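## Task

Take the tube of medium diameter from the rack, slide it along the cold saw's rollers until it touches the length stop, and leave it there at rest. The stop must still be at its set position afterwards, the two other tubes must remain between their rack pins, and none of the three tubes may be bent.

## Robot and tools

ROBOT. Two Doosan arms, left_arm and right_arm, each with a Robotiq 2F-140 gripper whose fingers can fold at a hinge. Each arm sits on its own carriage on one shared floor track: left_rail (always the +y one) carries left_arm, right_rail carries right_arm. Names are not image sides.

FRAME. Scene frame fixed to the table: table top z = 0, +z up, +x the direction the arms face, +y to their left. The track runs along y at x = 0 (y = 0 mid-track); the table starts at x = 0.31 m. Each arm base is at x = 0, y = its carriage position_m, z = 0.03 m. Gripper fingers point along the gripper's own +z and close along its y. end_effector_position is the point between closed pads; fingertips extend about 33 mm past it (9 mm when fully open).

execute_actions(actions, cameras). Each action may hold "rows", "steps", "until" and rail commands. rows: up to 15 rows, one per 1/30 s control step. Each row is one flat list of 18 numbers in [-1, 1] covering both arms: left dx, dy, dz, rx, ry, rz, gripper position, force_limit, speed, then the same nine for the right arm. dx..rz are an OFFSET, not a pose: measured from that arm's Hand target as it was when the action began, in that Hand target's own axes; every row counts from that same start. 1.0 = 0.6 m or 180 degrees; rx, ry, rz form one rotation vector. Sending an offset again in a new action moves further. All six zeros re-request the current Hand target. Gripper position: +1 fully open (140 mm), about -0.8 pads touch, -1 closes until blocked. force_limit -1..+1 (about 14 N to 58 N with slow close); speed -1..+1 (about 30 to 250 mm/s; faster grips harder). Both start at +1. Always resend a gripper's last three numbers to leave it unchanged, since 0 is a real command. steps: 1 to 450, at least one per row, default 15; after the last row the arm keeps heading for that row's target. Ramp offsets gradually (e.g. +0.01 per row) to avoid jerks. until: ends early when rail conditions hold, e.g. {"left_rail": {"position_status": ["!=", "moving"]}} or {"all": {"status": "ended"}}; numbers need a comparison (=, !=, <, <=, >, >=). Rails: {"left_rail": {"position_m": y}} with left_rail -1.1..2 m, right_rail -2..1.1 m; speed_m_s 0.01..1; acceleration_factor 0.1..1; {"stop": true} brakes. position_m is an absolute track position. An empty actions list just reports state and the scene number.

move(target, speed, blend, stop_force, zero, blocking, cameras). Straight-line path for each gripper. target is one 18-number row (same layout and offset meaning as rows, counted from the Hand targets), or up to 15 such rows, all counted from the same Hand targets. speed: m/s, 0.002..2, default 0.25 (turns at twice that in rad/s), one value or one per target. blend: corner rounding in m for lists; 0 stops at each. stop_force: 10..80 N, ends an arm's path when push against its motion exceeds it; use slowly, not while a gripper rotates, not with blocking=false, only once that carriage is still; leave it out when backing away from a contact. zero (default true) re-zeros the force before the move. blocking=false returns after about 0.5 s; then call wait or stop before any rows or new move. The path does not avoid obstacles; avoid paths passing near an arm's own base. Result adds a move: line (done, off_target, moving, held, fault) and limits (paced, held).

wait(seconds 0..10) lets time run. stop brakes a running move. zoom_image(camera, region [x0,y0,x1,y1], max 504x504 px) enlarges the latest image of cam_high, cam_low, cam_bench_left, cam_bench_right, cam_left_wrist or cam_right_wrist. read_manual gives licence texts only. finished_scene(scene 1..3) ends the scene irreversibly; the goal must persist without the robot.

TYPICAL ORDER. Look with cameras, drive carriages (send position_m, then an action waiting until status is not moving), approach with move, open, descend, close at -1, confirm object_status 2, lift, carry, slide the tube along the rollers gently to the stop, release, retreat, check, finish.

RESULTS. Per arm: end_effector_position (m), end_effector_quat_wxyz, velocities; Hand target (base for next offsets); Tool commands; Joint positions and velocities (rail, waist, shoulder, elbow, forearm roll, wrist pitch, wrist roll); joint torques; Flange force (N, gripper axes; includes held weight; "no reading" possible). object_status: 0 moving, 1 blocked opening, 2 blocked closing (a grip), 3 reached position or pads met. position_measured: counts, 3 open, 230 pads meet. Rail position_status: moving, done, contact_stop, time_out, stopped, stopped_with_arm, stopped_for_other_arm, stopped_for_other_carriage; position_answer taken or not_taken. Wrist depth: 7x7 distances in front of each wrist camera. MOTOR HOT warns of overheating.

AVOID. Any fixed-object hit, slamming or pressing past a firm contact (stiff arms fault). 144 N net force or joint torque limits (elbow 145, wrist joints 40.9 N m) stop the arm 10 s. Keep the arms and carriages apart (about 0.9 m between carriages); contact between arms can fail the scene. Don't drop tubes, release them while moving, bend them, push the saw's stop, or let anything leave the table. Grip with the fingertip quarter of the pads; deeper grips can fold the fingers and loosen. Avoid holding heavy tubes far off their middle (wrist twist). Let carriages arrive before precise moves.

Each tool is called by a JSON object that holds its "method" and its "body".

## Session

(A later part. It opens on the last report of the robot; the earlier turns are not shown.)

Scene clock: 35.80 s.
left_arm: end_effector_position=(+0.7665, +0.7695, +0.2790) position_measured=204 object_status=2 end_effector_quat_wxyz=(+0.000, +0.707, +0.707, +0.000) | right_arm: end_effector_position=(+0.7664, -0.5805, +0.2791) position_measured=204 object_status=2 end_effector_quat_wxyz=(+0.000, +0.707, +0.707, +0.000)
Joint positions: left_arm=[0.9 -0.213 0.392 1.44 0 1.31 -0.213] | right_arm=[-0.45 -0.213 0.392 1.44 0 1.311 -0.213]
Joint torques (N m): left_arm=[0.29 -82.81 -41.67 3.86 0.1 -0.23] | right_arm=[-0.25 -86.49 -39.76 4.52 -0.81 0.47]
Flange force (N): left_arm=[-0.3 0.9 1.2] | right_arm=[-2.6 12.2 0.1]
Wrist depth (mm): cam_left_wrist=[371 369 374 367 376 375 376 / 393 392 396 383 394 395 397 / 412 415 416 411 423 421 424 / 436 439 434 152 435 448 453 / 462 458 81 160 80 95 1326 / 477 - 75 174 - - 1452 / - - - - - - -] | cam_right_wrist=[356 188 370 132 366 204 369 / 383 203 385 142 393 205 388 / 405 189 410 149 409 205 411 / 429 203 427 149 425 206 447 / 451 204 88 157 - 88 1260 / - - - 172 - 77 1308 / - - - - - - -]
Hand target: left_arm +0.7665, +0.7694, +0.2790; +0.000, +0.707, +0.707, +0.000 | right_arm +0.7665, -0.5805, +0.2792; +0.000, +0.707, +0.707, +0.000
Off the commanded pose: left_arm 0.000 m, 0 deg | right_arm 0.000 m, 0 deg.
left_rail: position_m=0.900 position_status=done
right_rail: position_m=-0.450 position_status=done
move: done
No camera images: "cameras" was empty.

{"method": "execute_actions", "body": {"actions": [{"rows":[[0,0,0,0,0,0,-0.3,0,-1,0,0,0,0,0,0,-0.3,0,-1]],"steps":45},{"left_rail":{"position_m":1.555,"speed_m_s":0.5,"acceleration_factor":0.8},"steps":1}], "cameras": []}}

{"method": "move", "body": {"target": [[0,0,0,0,0,0,-0.3,0,-1,0,0,-0.42,0,0,0,-0.3,0,-1],[0,0,0,0,0,0,-0.3,0,-1,0.1,-0.06,-0.42,0,-0.25,0,-0.3,0,-1]], "speed": [0.25,0.5], "blend": [0.03,0], "cameras": []}}

{"method": "execute_actions", "body": {"actions": [{"rows":[[0,0,0,0,0,0,-0.3,0,-1,0,0,0,0,0,0,1,0,0]],"right_rail":{"position_m":-0.8},"steps":150,"until":{"right_rail":{"position_status":["!=","moving"]},"left_rail":{"position_status":["!=","moving"]}}}]}}

{"method": "zoom_image", "body": {"camera": "cam_left_wrist", "region": [350, 50, 600, 300]}}

Scene clock: 42.07 s.
left_arm: end_effector_position=(+0.7665, +1.4244, +0.2790) position_measured=167 object_status=3 end_effector_quat_wxyz=(+0.000, +0.707, +0.707, +0.000) | right_arm: end_effector_position=(+0.7665, -0.5805, +0.2792) position_measured=167 object_status=3 end_effector_quat_wxyz=(+0.000, +0.707, +0.707, +0.000)
Joint positions: left_arm=[1.555 -0.213 0.392 1.44 0 1.31 -0.213] | right_arm=[-0.45 -0.213 0.391 1.44 0 1.311 -0.213]
Joint torques (N m): left_arm=[0.53 -78.35 -38.45 4.13 0.07 -0.21] | right_arm=[-0.97 -86.47 -38.85 4 -0.21 0.41]
Flange force (N): left_arm=[-0.9 1.7 -3.9] | right_arm=[-2.0 14.2 0.2]
Flange force at the end of the 1st action (N): left_arm=[-1.0 1.1 -4.6] | right_arm=[-1.1 13.8 -0.2]
Wrist depth (mm): cam_left_wrist=[365 372 374 137 374 374 378 / 389 392 393 390 398 397 401 / 415 412 420 413 416 423 425 / 440 439 431 158 170 444 451 / 464 - 86 169 117 91 472 / - - - 494 - - 68 / - - - 541 - - -] | cam_right_wrist=[357 188 369 133 370 204 370 / 385 203 386 141 388 204 387 / 404 189 412 149 410 205 414 / 430 203 428 155 140 206 447 / 455 187 88 164 94 87 464 / - 66 - 269 - 71 68 / - - - 221 - - 64]
Hand target: left_arm +0.7665, +1.4244, +0.2790; +0.000, +0.707, +0.707, +0.000 | right_arm +0.7665, -0.5805, +0.2792; +0.000, +0.707, +0.707, +0.000
Off the commanded pose: left_arm 0.000 m, 0 deg | right_arm 0.000 m, 0 deg.
left_rail: position_m=1.555 speed_m_s=0.50 position_status=done
right_rail: position_m=-0.450 position_status=done
No camera images: "cameras" was empty.

Scene clock: 44.33 s.
left_arm: end_effector_position=(+0.7665, +1.4245, +0.2790) position_measured=167 object_status=3 end_effector_quat_wxyz=(+0.000, +0.707, +0.707, +0.000) | right_arm: end_effector_position=(+0.7304, -0.5206, +0.5313) position_measured=167 object_status=3 end_effector_quat_wxyz=(+0.271, +0.653, +0.653, -0.271)
Joint positions: left_arm=[1.555 -0.213 0.392 1.44 0 1.31 -0.213] | right_arm=[-0.45 0.175 0.31 1.273 -0.777 1.686 0.133]
Joint torques (N m): left_arm=[0.95 -78.06 -38.14 4.2 0.12 -0.24] | right_arm=[-0.96 -79.21 -39.5 1.06 0.04 0.43]
Flange force (N): left_arm=[-1.3 1.7 -4.9] | right_arm=[-0.3 14.5 -6.2]
Wrist depth (mm): cam_left_wrist=[362 372 374 137 372 378 380 / 393 392 399 145 397 398 400 / 411 413 414 151 421 423 425 / 438 442 431 159 171 447 453 / 459 - 86 167 117 91 1348 / - - - 501 - - 68 / - - - 528 - - -] | cam_right_wrist=[- 645 637 459 459 698 1459 / - 789 429 433 431 1770 1810 / - - 1016 727 975 2250 2315 / 2900 - 1260 698 140 3168 2832 / 3391 - 88 1099 94 88 - / - 66 - - - 71 68 / - - - 2508 - - 64]
Hand target: left_arm +0.7665, +1.4245, +0.2790; +0.000, +0.707, +0.707, +0.000 | right_arm +0.7305, -0.5205, +0.5312; +0.271, +0.653, +0.653, -0.271
Off the commanded pose: left_arm 0.000 m, 0 deg | right_arm 0.000 m, 0 deg.
left_rail: position_m=1.555 speed_m_s=0.50 position_status=done
right_rail: position_m=-0.450 position_status=done
move: done
No camera images: "cameras" was empty.

Scene clock: 46.20 s.
left_arm: end_effector_position=(+0.7665, +1.4245, +0.2790) position_measured=167 object_status=3 end_effector_quat_wxyz=(+0.000, +0.707, +0.707, +0.000) | right_arm: end_effector_position=(+0.7305, -0.8705, +0.5312) position_measured=3 object_status=3 end_effector_quat_wxyz=(+0.271, +0.653, +0.653, -0.271)
Joint positions: left_arm=[1.555 -0.213 0.392 1.44 0 1.31 -0.213] | right_arm=[-0.8 0.176 0.31 1.273 -0.777 1.686 0.133]
Joint torques (N m): left_arm=[1.15 -78.04 -38.32 4.16 0.05 -0.17] | right_arm=[-0.69 -79.23 -39.84 1.08 0.03 0.38]
Flange force (N): left_arm=[-1.4 1.1 -4.7] | right_arm=[-0.1 13.5 -5.8]
Wrist depth (mm): cam_left_wrist=[365 373 370 367 378 378 376 / 389 392 390 392 392 398 397 / 413 416 414 169 417 426 420 / 437 441 429 156 171 444 452 / 459 - 86 162 117 91 465 / - - - 491 - - 68 / - - - 525 - - -] | cam_right_wrist=[686 663 624 391 396 656 1495 / 755 777 767 736 515 1757 1770 / - 1033 952 690 757 2169 2250 / 2936 125 912 795 658 141 2645 / - 105 - 1241 827 116 93 / - - - - - - 93 / - - - 3086 - - -]
Hand target: left_arm +0.7665, +1.4245, +0.2790; +0.000, +0.707, +0.707, +0.000 | right_arm +0.7305, -0.8705, +0.5312; +0.271, +0.653, +0.653, -0.271
Off the commanded pose: left_arm 0.000 m, 0 deg | right_arm 0.000 m, 0 deg.
left_rail: position_m=1.555 speed_m_s=0.50 position_status=done
right_rail: position_m=-0.800 position_status=done
camera_calibration:
cam_left_wrist: T_world_to_cam=[[0.999842, 0.0058965, 0.0167852, -0.773952], [-0.000258597, -0.938561, 0.345113, 1.24576], [0.0177888, -0.345063, -0.938411, 0.881779], [0, 0, 0, 1]] pos_world=[0.758466, 1.47806, 0.410532]
cam_right_wrist: T_world_to_cam=[[0.999825, 0.0175584, 0.00639912, -0.709137], [0.00147415, -0.415449, 0.909615, -0.840783], [0.0186299, -0.909447, -0.415403, -0.442165], [0, 0, 0, 1]] pos_world=[0.71849, -0.738976, 0.58565]

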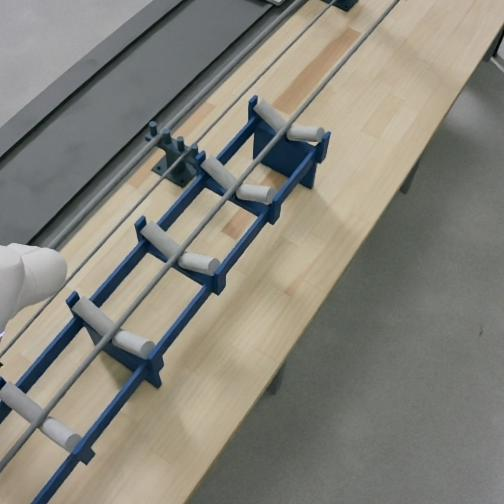

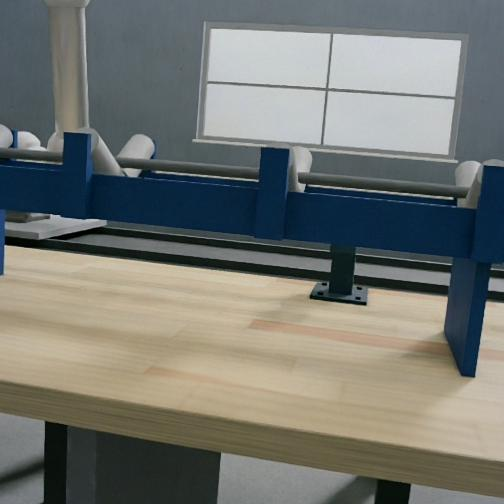

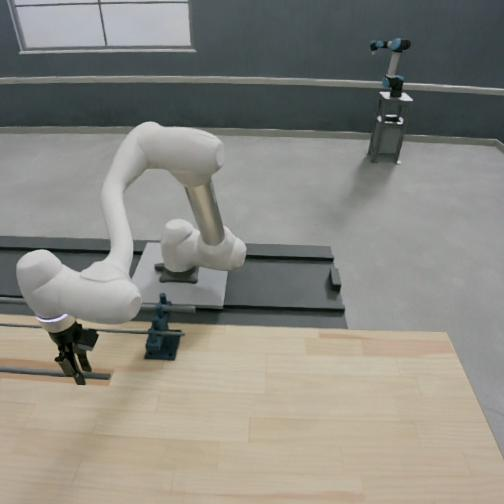

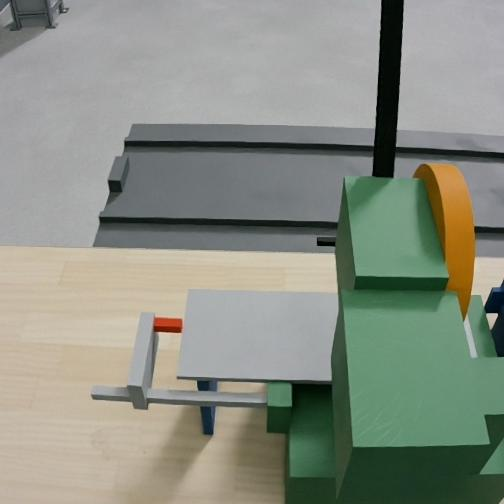

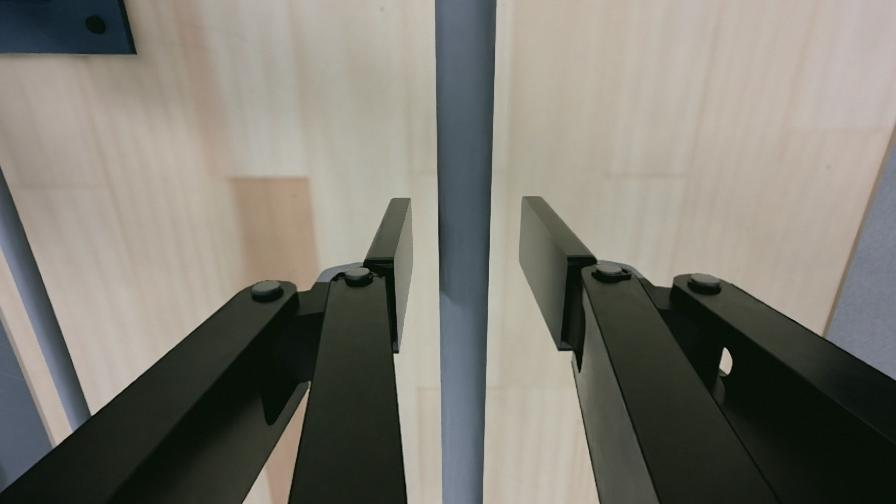

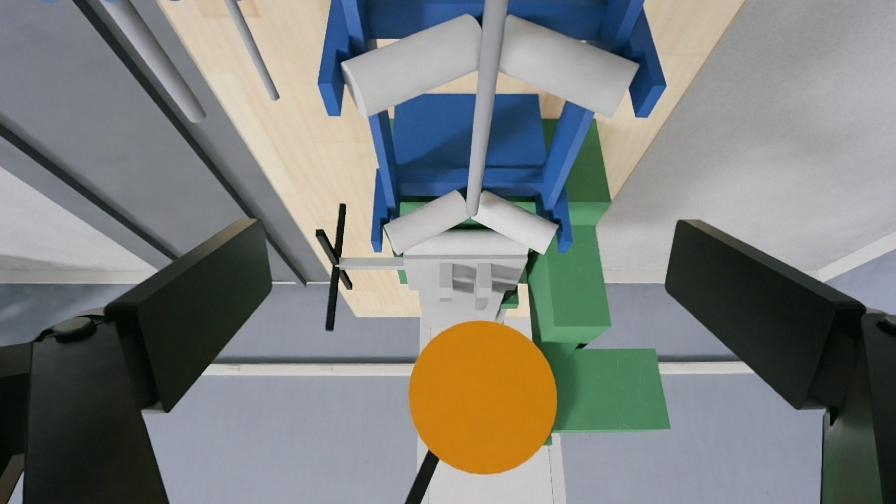

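Scaled by 2.016 from the camera's 896x504 image, which has a finer 1280x720 frame.

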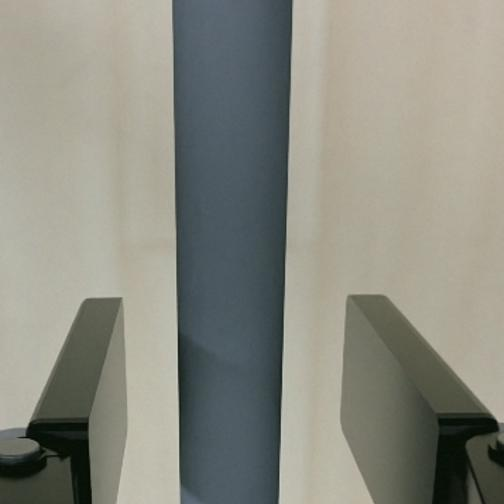

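{"method": "move", "body": {"target": [0,-0.0005,0.0015,0,0,0,-0.3,0,-1,0,0,0,0,0,0,1,0,0], "speed": 0.05, "cameras": []}}

{"method": "execute_actions", "body": {"actions": [{"rows":[[0,0,0,0,0,0,-1,-1,-1,0,0,0,0,0,0,1,0,0]],"steps":45},{"left_rail":{"position_m":1.45,"speed_m_s":0.08,"acceleration_factor":0.2},"steps":150,"until":{"left_rail":{"position_status":["!=","moving"]}}}], "cameras": ["cam_left_wrist","cam_right_wrist"]}}

{"method": "zoom_image", "body": {"camera": "cam_right_wrist", "region": [350, 150, 600, 350]}}

Scene clock: 49.53 s.
left_arm: end_effector_position=(+0.7662, +1.4245, +0.2781) position_measured=167 object_status=3 end_effector_quat_wxyz=(+0.000, +0.707, +0.707, +0.000) | right_arm: end_effector_position=(+0.7305, -0.8705, +0.5312) position_measured=3 object_status=3 end_effector_quat_wxyz=(+0.271, +0.653, +0.653, -0.271)
Joint positions: left_arm=[1.555 -0.213 0.391 1.442 0 1.308 -0.213] | right_arm=[-0.8 0.176 0.31 1.273 -0.777 1.686 0.133]
Joint torques (N m): left_arm=[0.61 -78.37 -38.29 4.2 0.12 -0.15] | right_arm=[-0.88 -79.05 -39.88 1.08 0.04 0.39]
Flange force (N): left_arm=[-0.6 1.3 -4.6] | right_arm=[0.2 13.3 -5.7]
Wrist depth (mm): cam_left_wrist=[368 368 372 367 375 377 377 / 392 392 389 384 394 397 400 / 411 411 413 407 418 418 424 / 437 438 430 157 171 444 454 / 460 - 86 167 117 91 1348 / - - - 182 - - 68 / - - - 197 - - -] | cam_right_wrist=[- 642 625 397 399 663 1468 / - 805 795 748 518 1881 1770 / - 1109 940 688 716 2188 2293 / 3126 125 937 792 792 132 3086 / - 104 - 1125 827 116 92 / - 2900 2384 - - - 93 / - - 3489 2271 2705 - -]
Hand target: left_arm +0.7662, +1.4245, +0.2781; +0.000, +0.707, +0.707, +0.000 | right_arm +0.7305, -0.8705, +0.5312; +0.271, +0.653, +0.653, -0.271
Off the commanded pose: left_arm 0.000 m, 0 deg | right_arm 0.000 m, 0 deg.
left_rail: position_m=1.555 speed_m_s=0.50 position_status=done
right_rail: position_m=-0.800 position_status=done
move: done
No camera images: "cameras" was empty.

Scene clock: 53.30 s.
left_arm: end_effector_position=(+0.7662, +1.3195, +0.2781) position_measured=202 object_status=2 end_effector_quat_wxyz=(+0.000, +0.707, +0.707, +0.000) | right_arm: end_effector_position=(+0.7305, -0.8705, +0.5312) position_measured=3 object_status=3 end_effector_quat_wxyz=(+0.271, +0.653, +0.653, -0.271)
Joint positions: left_arm=[1.45 -0.213 0.391 1.442 0 1.308 -0.213] | right_arm=[-0.8 0.176 0.31 1.273 -0.777 1.686 0.133]
Joint torques (N m): left_arm=[0.91 -77.58 -38.6 4.05 -0.23 -0.3] | right_arm=[-0.84 -79.02 -39.91 1.06 0.04 0.4]
Flange force (N): left_arm=[-0.5 -0.2 -5.0] | right_arm=[0.0 13.7 -5.4]
Flange force at the end of the 1st action (N): left_arm=[0.0 0.6 -4.7] | right_arm=[0.6 14.1 -5.6]
Wrist depth (mm): cam_left_wrist=[371 371 371 367 371 376 378 / 392 391 392 397 399 399 396 / 411 414 414 151 416 420 419 / 437 438 436 155 436 444 451 / 463 459 81 163 80 95 485 / - - 75 177 - - - / - - - - - - -] | cam_right_wrist=[- 639 620 392 399 669 1486 / - 743 774 750 521 1672 1783 / 1038 - 1011 684 704 2093 2130 / 2866 134 933 789 839 142 2972 / - 105 3946 1094 2936 116 92 / - 3210 - 755 - 2736 93 / - 2384 - 2508 3704 - -]
Hand target: left_arm +0.7662, +1.3195, +0.2781; +0.000, +0.707, +0.707, +0.000 | right_arm +0.7305, -0.8705, +0.5312; +0.271, +0.653, +0.653, -0.271
Off the commanded pose: left_arm 0.000 m, 0 deg | right_arm 0.000 m, 0 deg.
left_rail: position_m=1.450 speed_m_s=0.08 position_status=done
right_rail: position_m=-0.800 position_status=done
camera_calibration:
cam_left_wrist: T_world_to_cam=[[0.999844, 0.00586118, 0.0166916, -0.772932], [-0.000259465, -0.938561, 0.345113, 1.14752], [0.0176889, -0.345064, -0.938413, 0.844785], [0, 0, 0, 1]] pos_world=[0.758166, 1.37306, 0.409632]
cam_right_wrist: T_world_to_cam=[[0.999827, 0.0174669, 0.00635876, -0.709182], [0.00147286, -0.415449, 0.909615, -0.840782], [0.0185299, -0.909449, -0.415403, -0.442093], [0, 0, 0, 1]] pos_world=[0.71849, -0.738976, 0.58565]
Images, in order (width x height): cam_left_wrist 896x504, cam_right_wrist 896x504.

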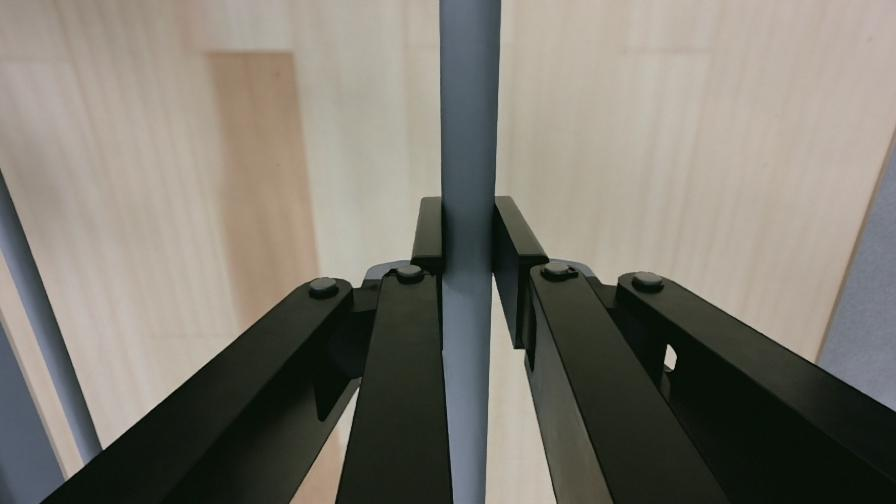

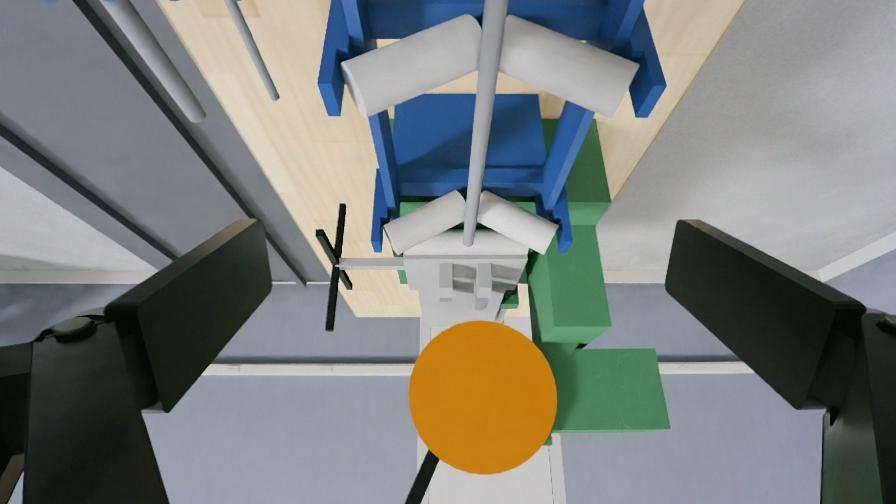

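Scaled by 2.016 from the camera's 896x504 image, which has a finer 1280x720 frame.

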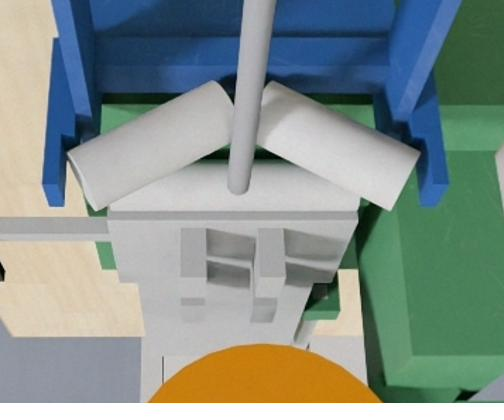

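{"method": "execute_actions", "body": {"actions": [{"left_rail":{"position_m":1.3,"speed_m_s":0.1,"acceleration_factor":0.3},"steps":150,"until":{"left_rail":{"position_status":["!=","moving"]}}}], "cameras": ["cam_right_wrist"]}}

{"method": "zoom_image", "body": {"camera": "cam_right_wrist", "region": [400, 200, 550, 350]}}

Scene clock: 57.07 s.
left_arm: end_effector_position=(+0.7662, +1.1695, +0.2781) position_measured=202 object_status=2 end_effector_quat_wxyz=(+0.000, +0.707, +0.707, +0.000) | right_arm: end_effector_position=(+0.7305, -0.8705, +0.5312) position_measured=3 object_status=3 end_effector_quat_wxyz=(+0.271, +0.653, +0.653, -0.271)
Joint positions: left_arm=[1.3 -0.213 0.391 1.442 0 1.308 -0.213] | right_arm=[-0.8 0.176 0.31 1.273 -0.777 1.686 0.133]
Joint torques (N m): left_arm=[0.47 -75.8 -37.58 4.1 -0.38 -0.33] | right_arm=[-0.93 -79.15 -39.92 1.06 0.04 0.38]
Flange force (N): left_arm=[-0.1 -0.3 -7.2] | right_arm=[0.4 13.7 -5.6]
Wrist depth (mm): cam_left_wrist=[370 370 374 370 375 374 378 / 389 388 392 384 393 395 398 / 411 413 411 149 419 422 418 / 437 436 439 139 436 444 454 / 465 460 81 81 80 95 486 / - - 75 172 - - 1427 / - - - - - - -] | cam_right_wrist=[680 642 619 391 395 669 1533 / 822 787 757 745 521 1757 1732 / - - 1016 665 721 2169 2315 / 2936 123 872 797 769 132 2832 / - 105 - 1247 888 116 92 / - 2832 - - 827 - 93 / - 3210 - 2936 2250 - -]
Hand target: left_arm +0.7662, +1.1695, +0.2781; +0.000, +0.707, +0.707, +0.000 | right_arm +0.7305, -0.8705, +0.5312; +0.271, +0.653, +0.653, -0.271
Tool commands: left_gripper/position=-1.0 left_gripper/force_limit=-1.0 left_gripper/speed=-1.0 right_gripper/position=+1.0 right_gripper/force_limit=+0.0 right_gripper/speed=+0.0
Off the commanded pose: left_arm 0.000 m, 0 deg | right_arm 0.000 m, 0 deg.
left_rail: position_m=1.300 speed_m_s=0.10 position_status=done
right_rail: position_m=-0.800 position_status=done
camera_calibration:
cam_right_wrist: T_world_to_cam=[[0.999827, 0.0174669, 0.00635876, -0.709182], [0.00147286, -0.415449, 0.909615, -0.840782], [0.0185299, -0.909449, -0.415403, -0.442093], [0, 0, 0, 1]] pos_world=[0.71849, -0.738976, 0.58565]
Images, in order (width x height): cam_right_wrist 896x504.

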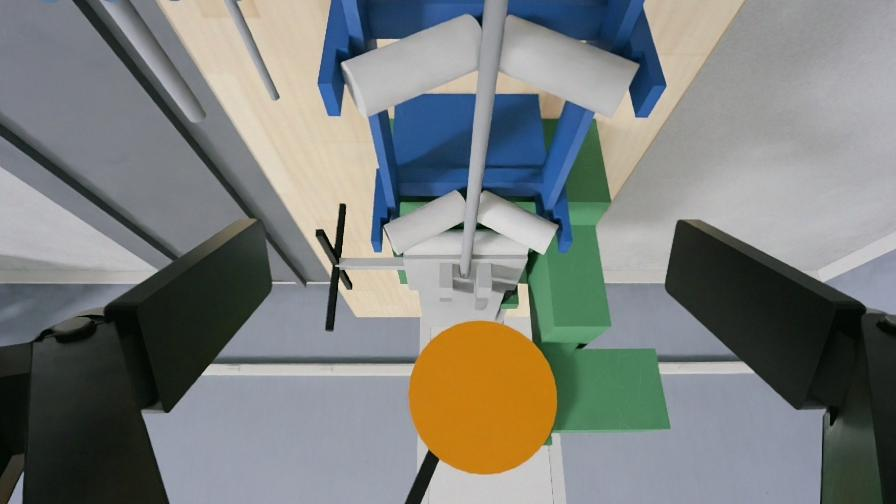

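Scaled by 3.360 from the camera's 896x504 image, which has a finer 1280x720 frame.

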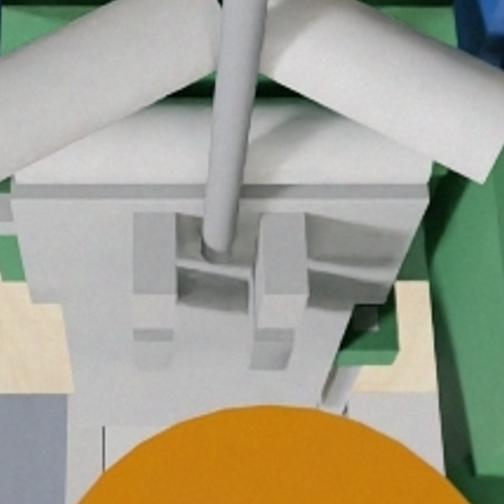

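{"method": "move", "body": {"target": [0,0,-0.003,0,0,0,-1,-1,-1,0,0,0,0,0,0,1,0,0], "speed": 0.02, "cameras": []}}

{"method": "execute_actions", "body": {"actions": [{"left_rail":{"position_m":1.05},"steps":150,"until":{"left_rail":{"position_status":["!=","moving"]}}}], "cameras": ["cam_bench_right"]}}

{"method": "zoom_image", "body": {"camera": "cam_bench_right", "region": [140, 270, 340, 390]}}

Scene clock: 58.90 s.
left_arm: end_effector_position=(+0.7662, +1.1694, +0.2799) position_measured=202 object_status=2 end_effector_quat_wxyz=(+0.000, +0.707, +0.707, +0.000) | right_arm: end_effector_position=(+0.7305, -0.8705, +0.5312) position_measured=3 object_status=3 end_effector_quat_wxyz=(+0.271, +0.653, +0.653, -0.271)
Joint positions: left_arm=[1.3 -0.213 0.391 1.439 0 1.311 -0.213] | right_arm=[-0.8 0.176 0.31 1.273 -0.777 1.686 0.133]
Joint torques (N m): left_arm=[2.04 -78.51 -39.18 4.21 -0.48 -0.27] | right_arm=[-0.84 -79.17 -39.91 1.07 0.04 0.4]
Flange force (N): left_arm=[-2.4 0.0 -4.5] | right_arm=[0.1 13.8 -5.4]
Wrist depth (mm): cam_left_wrist=[375 372 372 378 375 377 377 / 392 392 394 398 399 397 400 / 411 418 418 152 417 421 422 / 433 436 434 138 436 450 448 / 467 460 81 164 80 95 1348 / - - 75 177 - - 1402 / - - - - - - -] | cam_right_wrist=[- 635 622 391 394 667 1505 / - 833 797 743 519 1770 1838 / - 1094 952 692 757 2169 2209 / 3086 123 944 802 851 142 2866 / - 105 - 1024 - 116 92 / - 105 - 813 789 - 93 / - - 2482 2799 2767 - -]
Hand target: left_arm +0.7662, +1.1694, +0.2799; +0.000, +0.707, +0.707, +0.000 | right_arm +0.7305, -0.8705, +0.5312; +0.271, +0.653, +0.653, -0.271
Off the commanded pose: left_arm 0.000 m, 0 deg | right_arm 0.000 m, 0 deg.
left_rail: position_m=1.300 speed_m_s=0.10 position_status=done
right_rail: position_m=-0.800 position_status=done
move: done
No camera images: "cameras" was empty.

Scene clock: 62.23 s.
left_arm: end_effector_position=(+0.7662, +0.9195, +0.2799) position_measured=202 object_status=2 end_effector_quat_wxyz=(+0.000, +0.707, +0.707, +0.000) | right_arm: end_effector_position=(+0.7305, -0.8705, +0.5312) position_measured=3 object_status=3 end_effector_quat_wxyz=(+0.271, +0.653, +0.653, -0.271)
Joint positions: left_arm=[1.05 -0.213 0.391 1.439 0 1.311 -0.213] | right_arm=[-0.8 0.176 0.31 1.273 -0.777 1.686 0.133]
Joint torques (N m): left_arm=[1.11 -75.53 -38.5 4.19 -1.05 -0.24] | right_arm=[-1.31 -79.2 -40.01 1.07 0.01 0.37]
Flange force (N): left_arm=[-0.9 -2.5 -7.4] | right_arm=[0.8 13.7 -5.7]
Wrist depth (mm): cam_left_wrist=[372 374 374 135 374 376 378 / 392 394 395 145 397 402 400 / 412 415 414 406 423 421 418 / 440 440 438 154 435 447 452 / 463 465 81 81 80 95 480 / - - 75 175 - - - / - - - - - - -] | cam_right_wrist=[714 627 620 391 397 667 1505 / - 774 762 738 521 1720 1824 / - - 1003 686 774 2229 2337 / 2972 125 915 792 800 142 3540 / - 104 - 1120 - 116 92 / - - - - 872 - 93 / - - - 2799 - - -]
Hand target: left_arm +0.7662, +0.9195, +0.2799; +0.000, +0.707, +0.707, +0.000 | right_arm +0.7305, -0.8705, +0.5312; +0.271, +0.653, +0.653, -0.271
Tool commands: left_gripper/position=-1.0 left_gripper/force_limit=-1.0 left_gripper/speed=-1.0 right_gripper/position=+1.0 right_gripper/force_limit=+0.0 right_gripper/speed=+0.0
Off the commanded pose: left_arm 0.000 m, 0 deg | right_arm 0.000 m, 0 deg.
left_rail: position_m=1.050 speed_m_s=0.10 position_status=done
right_rail: position_m=-0.800 position_status=done
Images, in order (width x height): cam_bench_right 504x504.

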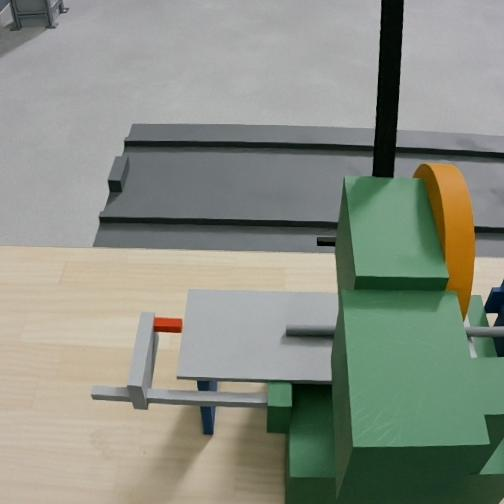

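Scaled by 2.520 from the camera's 504x504 image, which has a finer 720x720 frame.

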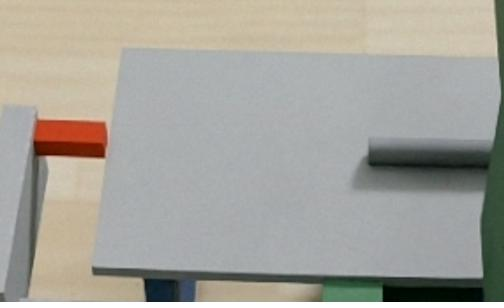

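{"method": "move", "body": {"target": [0,0.002,-0.0025,0,0,0,-1,-1,-1,0,0,0,0,0,0,1,0,0], "speed": 0.02, "cameras": []}}

{"method": "execute_actions", "body": {"actions": [{"left_rail":{"position_m":0.885},"steps":150,"until":{"left_rail":{"position_status":["!=","moving"]}}}], "cameras": ["cam_bench_right"]}}

{"method": "zoom_image", "body": {"camera": "cam_bench_right", "region": [140, 270, 340, 390]}}

Scene clock: 64.60 s.
left_arm: end_effector_position=(+0.7674, +0.9194, +0.2814) position_measured=202 object_status=2 end_effector_quat_wxyz=(+0.000, +0.707, +0.707, +0.000) | right_arm: end_effector_position=(+0.7305, -0.8705, +0.5312) position_measured=3 object_status=3 end_effector_quat_wxyz=(+0.271, +0.653, +0.653, -0.271)
Joint positions: left_arm=[1.05 -0.213 0.392 1.435 0 1.315 -0.213] | right_arm=[-0.8 0.176 0.31 1.273 -0.777 1.686 0.133]
Joint torques (N m): left_arm=[2.48 -78.67 -40.42 4.65 -0.98 -0.32] | right_arm=[-0.78 -79.27 -39.97 1.08 0.03 0.4]
Flange force (N): left_arm=[-2.3 -2.4 -3.9] | right_arm=[0.1 14.1 -5.1]
Wrist depth (mm): cam_left_wrist=[372 375 375 135 376 378 382 / 392 392 395 387 401 399 401 / 416 418 416 406 421 424 426 / 439 444 440 139 438 447 459 / 466 465 81 81 80 95 1312 / - - 75 177 - - 1402 / - - - - - - -] | cam_right_wrist=[684 667 625 390 397 647 1468 / 811 759 792 745 526 1732 1838 / 1042 1084 952 690 719 2188 2293 / 3126 134 912 797 819 142 2645 / - 104 2866 933 - 116 92 / - - 2250 787 - 3210 93 / - - 3009 3009 3047 - -]
Hand target: left_arm +0.7674, +0.9194, +0.2814; +0.000, +0.707, +0.707, +0.000 | right_arm +0.7305, -0.8705, +0.5312; +0.271, +0.653, +0.653, -0.271
Off the commanded pose: left_arm 0.000 m, 0 deg | right_arm 0.000 m, 0 deg.
left_rail: position_m=1.050 speed_m_s=0.10 position_status=done
right_rail: position_m=-0.800 position_status=done
move: done
No camera images: "cameras" was empty.

Scene clock: 67.10 s.
left_arm: end_effector_position=(+0.7674, +0.7545, +0.2814) position_measured=202 object_status=2 end_effector_quat_wxyz=(+0.000, +0.707, +0.707, +0.000) | right_arm: end_effector_position=(+0.7305, -0.8705, +0.5312) position_measured=3 object_status=3 end_effector_quat_wxyz=(+0.271, +0.653, +0.653, -0.271)
Joint positions: left_arm=[0.885 -0.213 0.392 1.435 0 1.315 -0.213] | right_arm=[-0.8 0.176 0.31 1.273 -0.777 1.686 0.133]
Joint torques (N m): left_arm=[1.27 -76.64 -39.95 4.41 -1.78 -0.31] | right_arm=[-1.21 -79.34 -39.91 1.07 0 0.39]
Flange force (N): left_arm=[-1.0 -2.8 -5.7] | right_arm=[0.1 13.8 -5.6]
Wrist depth (mm): cam_left_wrist=[374 375 376 135 376 382 380 / 395 396 395 144 396 400 403 / 417 416 417 411 420 421 425 / 437 439 436 137 435 451 455 / 466 466 81 76 80 95 1340 / - - 75 69 - - 1435 / - - - - - - -] | cam_right_wrist=[671 663 622 394 398 660 1486 / 822 811 808 743 517 1683 1770 / - - 1011 680 714 2209 2360 / 2936 123 926 795 784 141 2799 / - 105 3009 987 759 116 92 / - 105 2936 800 - - 93 / - - - 772 2900 - -]
Hand target: left_arm +0.7674, +0.7545, +0.2814; +0.000, +0.707, +0.707, +0.000 | right_arm +0.7305, -0.8705, +0.5312; +0.271, +0.653, +0.653, -0.271
Tool commands: left_gripper/position=-1.0 left_gripper/force_limit=-1.0 left_gripper/speed=-1.0 right_gripper/position=+1.0 right_gripper/force_limit=+0.0 right_gripper/speed=+0.0
Off the commanded pose: left_arm 0.000 m, 0 deg | right_arm 0.000 m, 0 deg.
left_rail: position_m=0.885 speed_m_s=0.10 position_status=done
right_rail: position_m=-0.800 position_status=done
Images, in order (width x height): cam_bench_right 504x504.

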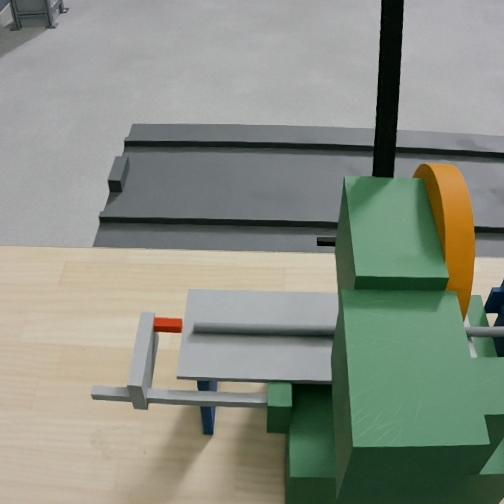

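Scaled by 2.520 from the camera's 504x504 image, which has a finer 720x720 frame.

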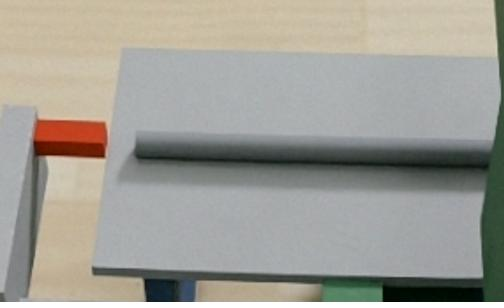

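{"method": "move", "body": {"target": [-0.047,0.002,0,0,0,0,-1,-1,-1,0,0,0,0,0,0,1,0,0], "speed": 0.009, "stop_force": 10, "cameras": ["cam_bench_right"]}}

{"method": "zoom_image", "body": {"camera": "cam_bench_right", "region": [140, 270, 340, 390]}}

Scene clock: 71.20 s.
left_arm: end_effector_position=(+0.7683, +0.7321, +0.2813) position_measured=202 object_status=2 end_effector_quat_wxyz=(+0.000, +0.707, +0.707, +0.000) | right_arm: end_effector_position=(+0.7305, -0.8705, +0.5312) position_measured=3 object_status=3 end_effector_quat_wxyz=(+0.271, +0.653, +0.653, -0.271)
Joint positions: left_arm=[0.885 -0.241 0.4 1.423 0 1.318 -0.241] | right_arm=[-0.8 0.176 0.31 1.273 -0.777 1.686 0.133]
Joint torques (N m): left_arm=[-9.08 -74.68 -43.25 -0.06 -5.55 -0.34] | right_arm=[-0.93 -79.32 -39.81 1.1 0 0.4]
Flange force (N): left_arm=[14.2 -9.3 -9.4] | right_arm=[0.9 13.7 -6.3]
Wrist depth (mm): cam_left_wrist=[375 373 374 135 375 380 381 / 392 394 396 388 395 402 402 / 418 418 416 150 418 423 424 / 439 440 440 154 439 446 458 / 465 464 81 81 80 95 484 / - - 75 - - - - / - - - - - - -] | cam_right_wrist=[661 634 620 405 397 663 1505 / 816 777 805 745 521 1707 1783 / 1024 1024 955 678 721 2315 2188 / 2936 125 915 792 795 142 2705 / - 104 4299 944 863 116 92 / - 105 - 787 - 2799 93 / - - - 811 4012 - -]
Hand target: left_arm +0.7683, +0.7321, +0.2814; +0.000, +0.707, +0.707, +0.000 (not the last commanded pose) | right_arm +0.7305, -0.8705, +0.5312; +0.271, +0.653, +0.653, -0.271
Off the commanded pose: left_arm 0.006 m, 0 deg | right_arm 0.000 m, 0 deg.
left_rail: position_m=0.885 speed_m_s=0.10 position_status=done
right_rail: position_m=-0.800 position_status=done
move: contact (left_arm)
Images, in order (width x height): cam_bench_right 504x504.

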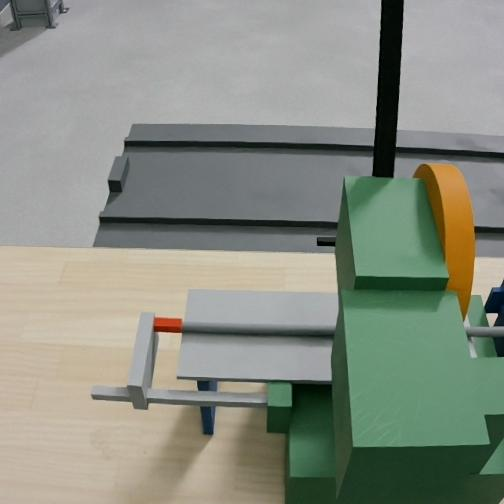

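Scaled by 2.520 from the camera's 504x504 image, which has a finer 720x720 frame.

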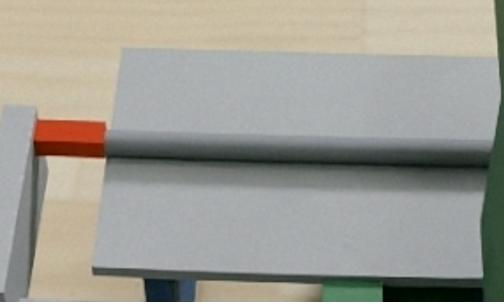

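{"method": "move", "body": {"target": [0,-0.0035,-0.001,0,0,0,-1,-1,-1,0,0,0,0,0,0,1,0,0], "speed": 0.02, "cameras": []}}

{"method": "execute_actions", "body": {"actions": [{"rows":[[0,0,0,0,0,0,-0.3,0,-1,0,0,0,0,0,0,1,0,0]],"steps":45}], "cameras": ["cam_bench_right","cam_left_wrist"]}}

{"method": "zoom_image", "body": {"camera": "cam_bench_right", "region": [160, 300, 240, 350]}}

Scene clock: 73.27 s.
left_arm: end_effector_position=(+0.7662, +0.7321, +0.2819) position_measured=202 object_status=2 end_effector_quat_wxyz=(+0.000, +0.707, +0.707, +0.000) | right_arm: end_effector_position=(+0.7305, -0.8705, +0.5312) position_measured=3 object_status=3 end_effector_quat_wxyz=(+0.271, +0.653, +0.653, -0.271)
Joint positions: left_arm=[0.885 -0.241 0.396 1.427 0 1.318 -0.241] | right_arm=[-0.8 0.176 0.31 1.273 -0.777 1.686 0.133]
Joint torques (N m): left_arm=[-10.61 -80.5 -41.73 -0.8 -1.26 -0.21] | right_arm=[-1.02 -79.15 -40.02 1.11 0.04 0.41]
Flange force (N): left_arm=[13.9 0.9 -2.2] | right_arm=[0.7 13.5 -5.6]
Wrist depth (mm): cam_left_wrist=[375 372 378 370 377 380 381 / 396 393 391 389 398 401 399 / 414 415 420 150 421 424 424 / 439 441 439 155 438 451 459 / 468 465 81 161 80 94 487 / - - 75 175 - - 1452 / - - - - - - -] | cam_right_wrist=[- 639 617 395 399 667 1477 / 813 819 787 741 526 1707 1744 / 1056 1020 1011 678 769 2315 2188 / 3086 123 933 805 797 142 2900 / - 105 - 1109 848 116 93 / - 105 2534 725 - - 93 / - - 3489 795 2675 2617 -]
Hand target: left_arm +0.7662, +0.7321, +0.2820; +0.000, +0.707, +0.707, +0.000 | right_arm +0.7305, -0.8705, +0.5312; +0.271, +0.653, +0.653, -0.271
Off the commanded pose: left_arm 0.000 m, 0 deg | right_arm 0.000 m, 0 deg.
left_rail: position_m=0.885 speed_m_s=0.10 position_status=done
right_rail: position_m=-0.800 position_status=done
move: done
No camera images: "cameras" was empty.

Scene clock: 74.97 s.
left_arm: end_effector_position=(+0.7662, +0.7321, +0.2820) position_measured=167 object_status=3 end_effector_quat_wxyz=(+0.000, +0.707, +0.707, +0.000) | right_arm: end_effector_position=(+0.7305, -0.8705, +0.5312) position_measured=3 object_status=3 end_effector_quat_wxyz=(+0.271, +0.653, +0.653, -0.271)
Joint positions: left_arm=[0.885 -0.241 0.396 1.427 0 1.318 -0.241] | right_arm=[-0.8 0.176 0.31 1.273 -0.777 1.686 0.133]
Joint torques (N m): left_arm=[0.8 -78.73 -38.35 4.15 0.14 -0.19] | right_arm=[-0.87 -79.3 -39.84 1.06 0.02 0.4]
Flange force (N): left_arm=[-1.4 1.5 -4.5] | right_arm=[-0.2 14.6 -5.3]
Wrist depth (mm): cam_left_wrist=[374 374 375 135 378 381 381 / 394 397 402 390 399 401 401 / 417 417 416 150 418 422 426 / 443 444 430 - 171 447 457 / 459 - 86 174 117 91 1340 / - - - 187 - - 68 / - - - 322 - - -] | cam_right_wrist=[- 634 620 397 395 669 1505 / - 764 774 743 522 1707 1810 / 1038 1033 1007 696 777 2093 2482 / 3009 123 1192 800 816 141 2675 / - 104 2589 1029 802 116 92 / - 105 2293 - - - 93 / - - - 2006 3210 - -]
Hand target: left_arm +0.7662, +0.7321, +0.2820; +0.000, +0.707, +0.707, +0.000 | right_arm +0.7305, -0.8705, +0.5312; +0.271, +0.653, +0.653, -0.271
Off the commanded pose: left_arm 0.000 m, 0 deg | right_arm 0.000 m, 0 deg.
left_rail: position_m=0.885 speed_m_s=0.10 position_status=done
right_rail: position_m=-0.800 position_status=done
camera_calibration:
cam_left_wrist: T_world_to_cam=[[0.999844, 0.00604475, 0.016622, -0.76977], [-0.0000592288, -0.938637, 0.344907, 0.594861], [0.0176869, -0.344854, -0.93849, 0.645621], [0, 0, 0, 1]] pos_world=[0.758266, 0.785657, 0.413532]
Images, in order (width x height): cam_bench_right 504x504, cam_left_wrist 896x504.

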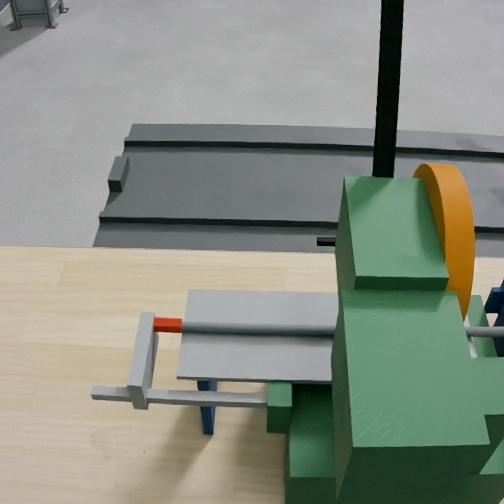

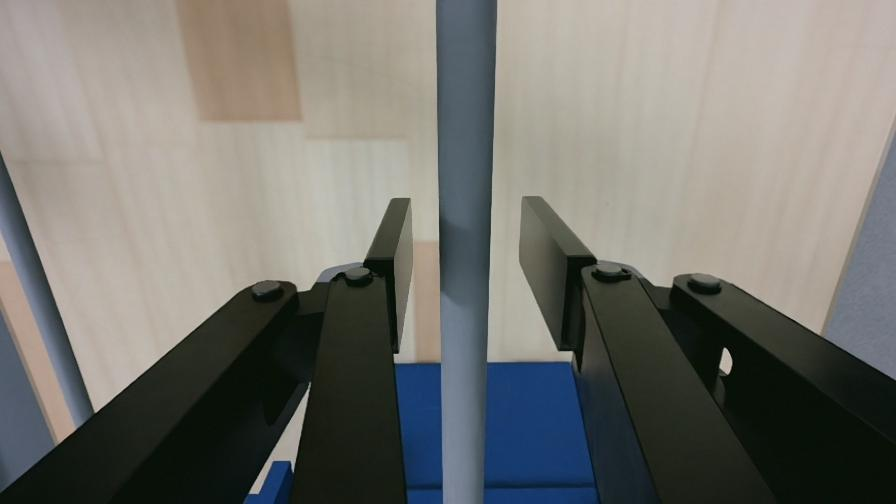

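Scaled by 6.300 from the camera's 504x504 image, which has a finer 720x720 frame.

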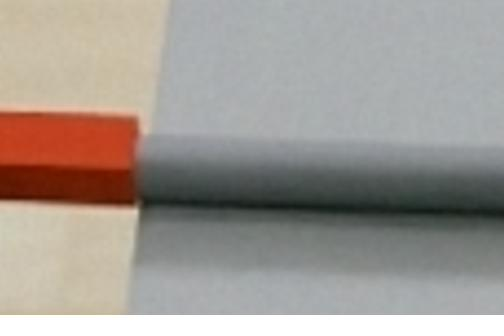

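{"method": "move", "body": {"target": [0,0,-0.25,0,0,0,-0.3,0,-1,0,0,0,0,0,0,1,0,0], "speed": 0.2, "cameras": ["cam_bench_right","cam_left_wrist","cam_high"]}}

{"method": "zoom_image", "body": {"camera": "cam_bench_right", "region": [160, 300, 240, 350]}}

Scene clock: 76.97 s.
left_arm: end_effector_position=(+0.7662, +0.7321, +0.4319) position_measured=167 object_status=3 end_effector_quat_wxyz=(+0.000, +0.707, +0.707, +0.000) | right_arm: end_effector_position=(+0.7305, -0.8705, +0.5312) position_measured=3 object_status=3 end_effector_quat_wxyz=(+0.271, +0.653, +0.653, -0.271)
Joint positions: left_arm=[0.885 -0.241 0.366 1.2 0 1.576 -0.241] | right_arm=[-0.8 0.176 0.31 1.273 -0.777 1.686 0.133]
Joint torques (N m): left_arm=[1.04 -77.17 -39.66 4.32 0.15 -0.15] | right_arm=[-0.79 -79.28 -39.85 1.04 -0.02 0.37]
Flange force (N): left_arm=[-1.6 1.8 -4.6] | right_arm=[-0.1 14.0 -5.7]
Wrist depth (mm): cam_left_wrist=[518 509 511 512 520 516 1214 / 543 537 528 540 547 547 1277 / 565 567 573 562 584 582 1378 / 607 602 592 594 170 621 1435 / 460 - 86 517 117 91 1574 / - - - 410 - - 68 / - - - 406 - - -] | cam_right_wrist=[654 637 629 391 396 667 1584 / - 767 769 743 523 1707 1838 / 979 - 955 680 759 2271 2229 / 3210 123 905 792 819 141 2832 / - 104 - 1020 714 116 93 / - 105 - 805 - - 93 / - - - 2675 2209 - -]
Hand target: left_arm +0.7662, +0.7321, +0.4320; +0.000, +0.707, +0.707, +0.000 | right_arm +0.7305, -0.8705, +0.5312; +0.271, +0.653, +0.653, -0.271
Off the commanded pose: left_arm 0.000 m, 0 deg | right_arm 0.000 m, 0 deg.
left_rail: position_m=0.885 speed_m_s=0.10 position_status=done
right_rail: position_m=-0.800 position_status=done
move: done
camera_calibration:
cam_left_wrist: T_world_to_cam=[[0.999844, 0.00604291, 0.0166231, -0.772263], [-0.0000596562, -0.938669, 0.344819, 0.543294], [0.0176873, -0.344766, -0.938522, 0.786378], [0, 0, 0, 1]] pos_world=[0.758266, 0.785757, 0.563533]
Images, in order (width x height): cam_high 504x504, cam_bench_right 504x504, cam_left_wrist 896x504.

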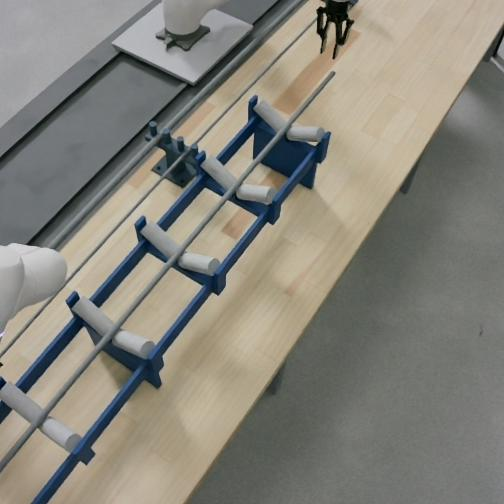

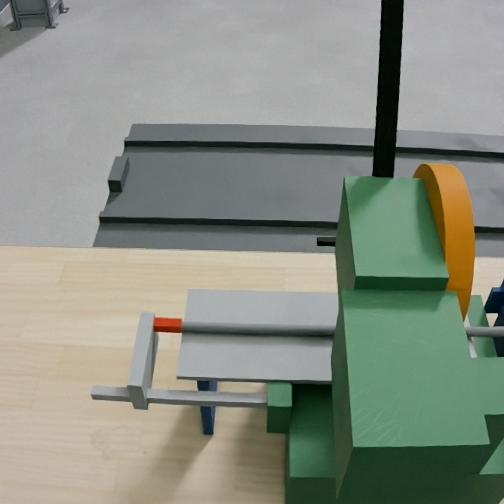

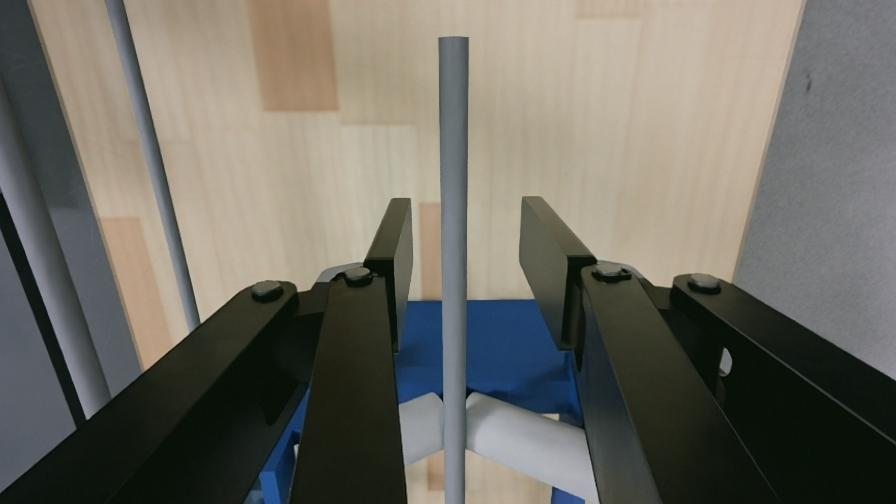

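Scaled by 6.300 from the camera's 504x504 image, which has a finer 720x720 frame.

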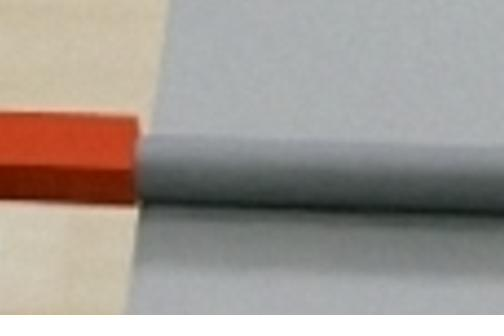

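{"method": "finished_scene", "body": {"scene": 2}}

The scene is finished: the task was done.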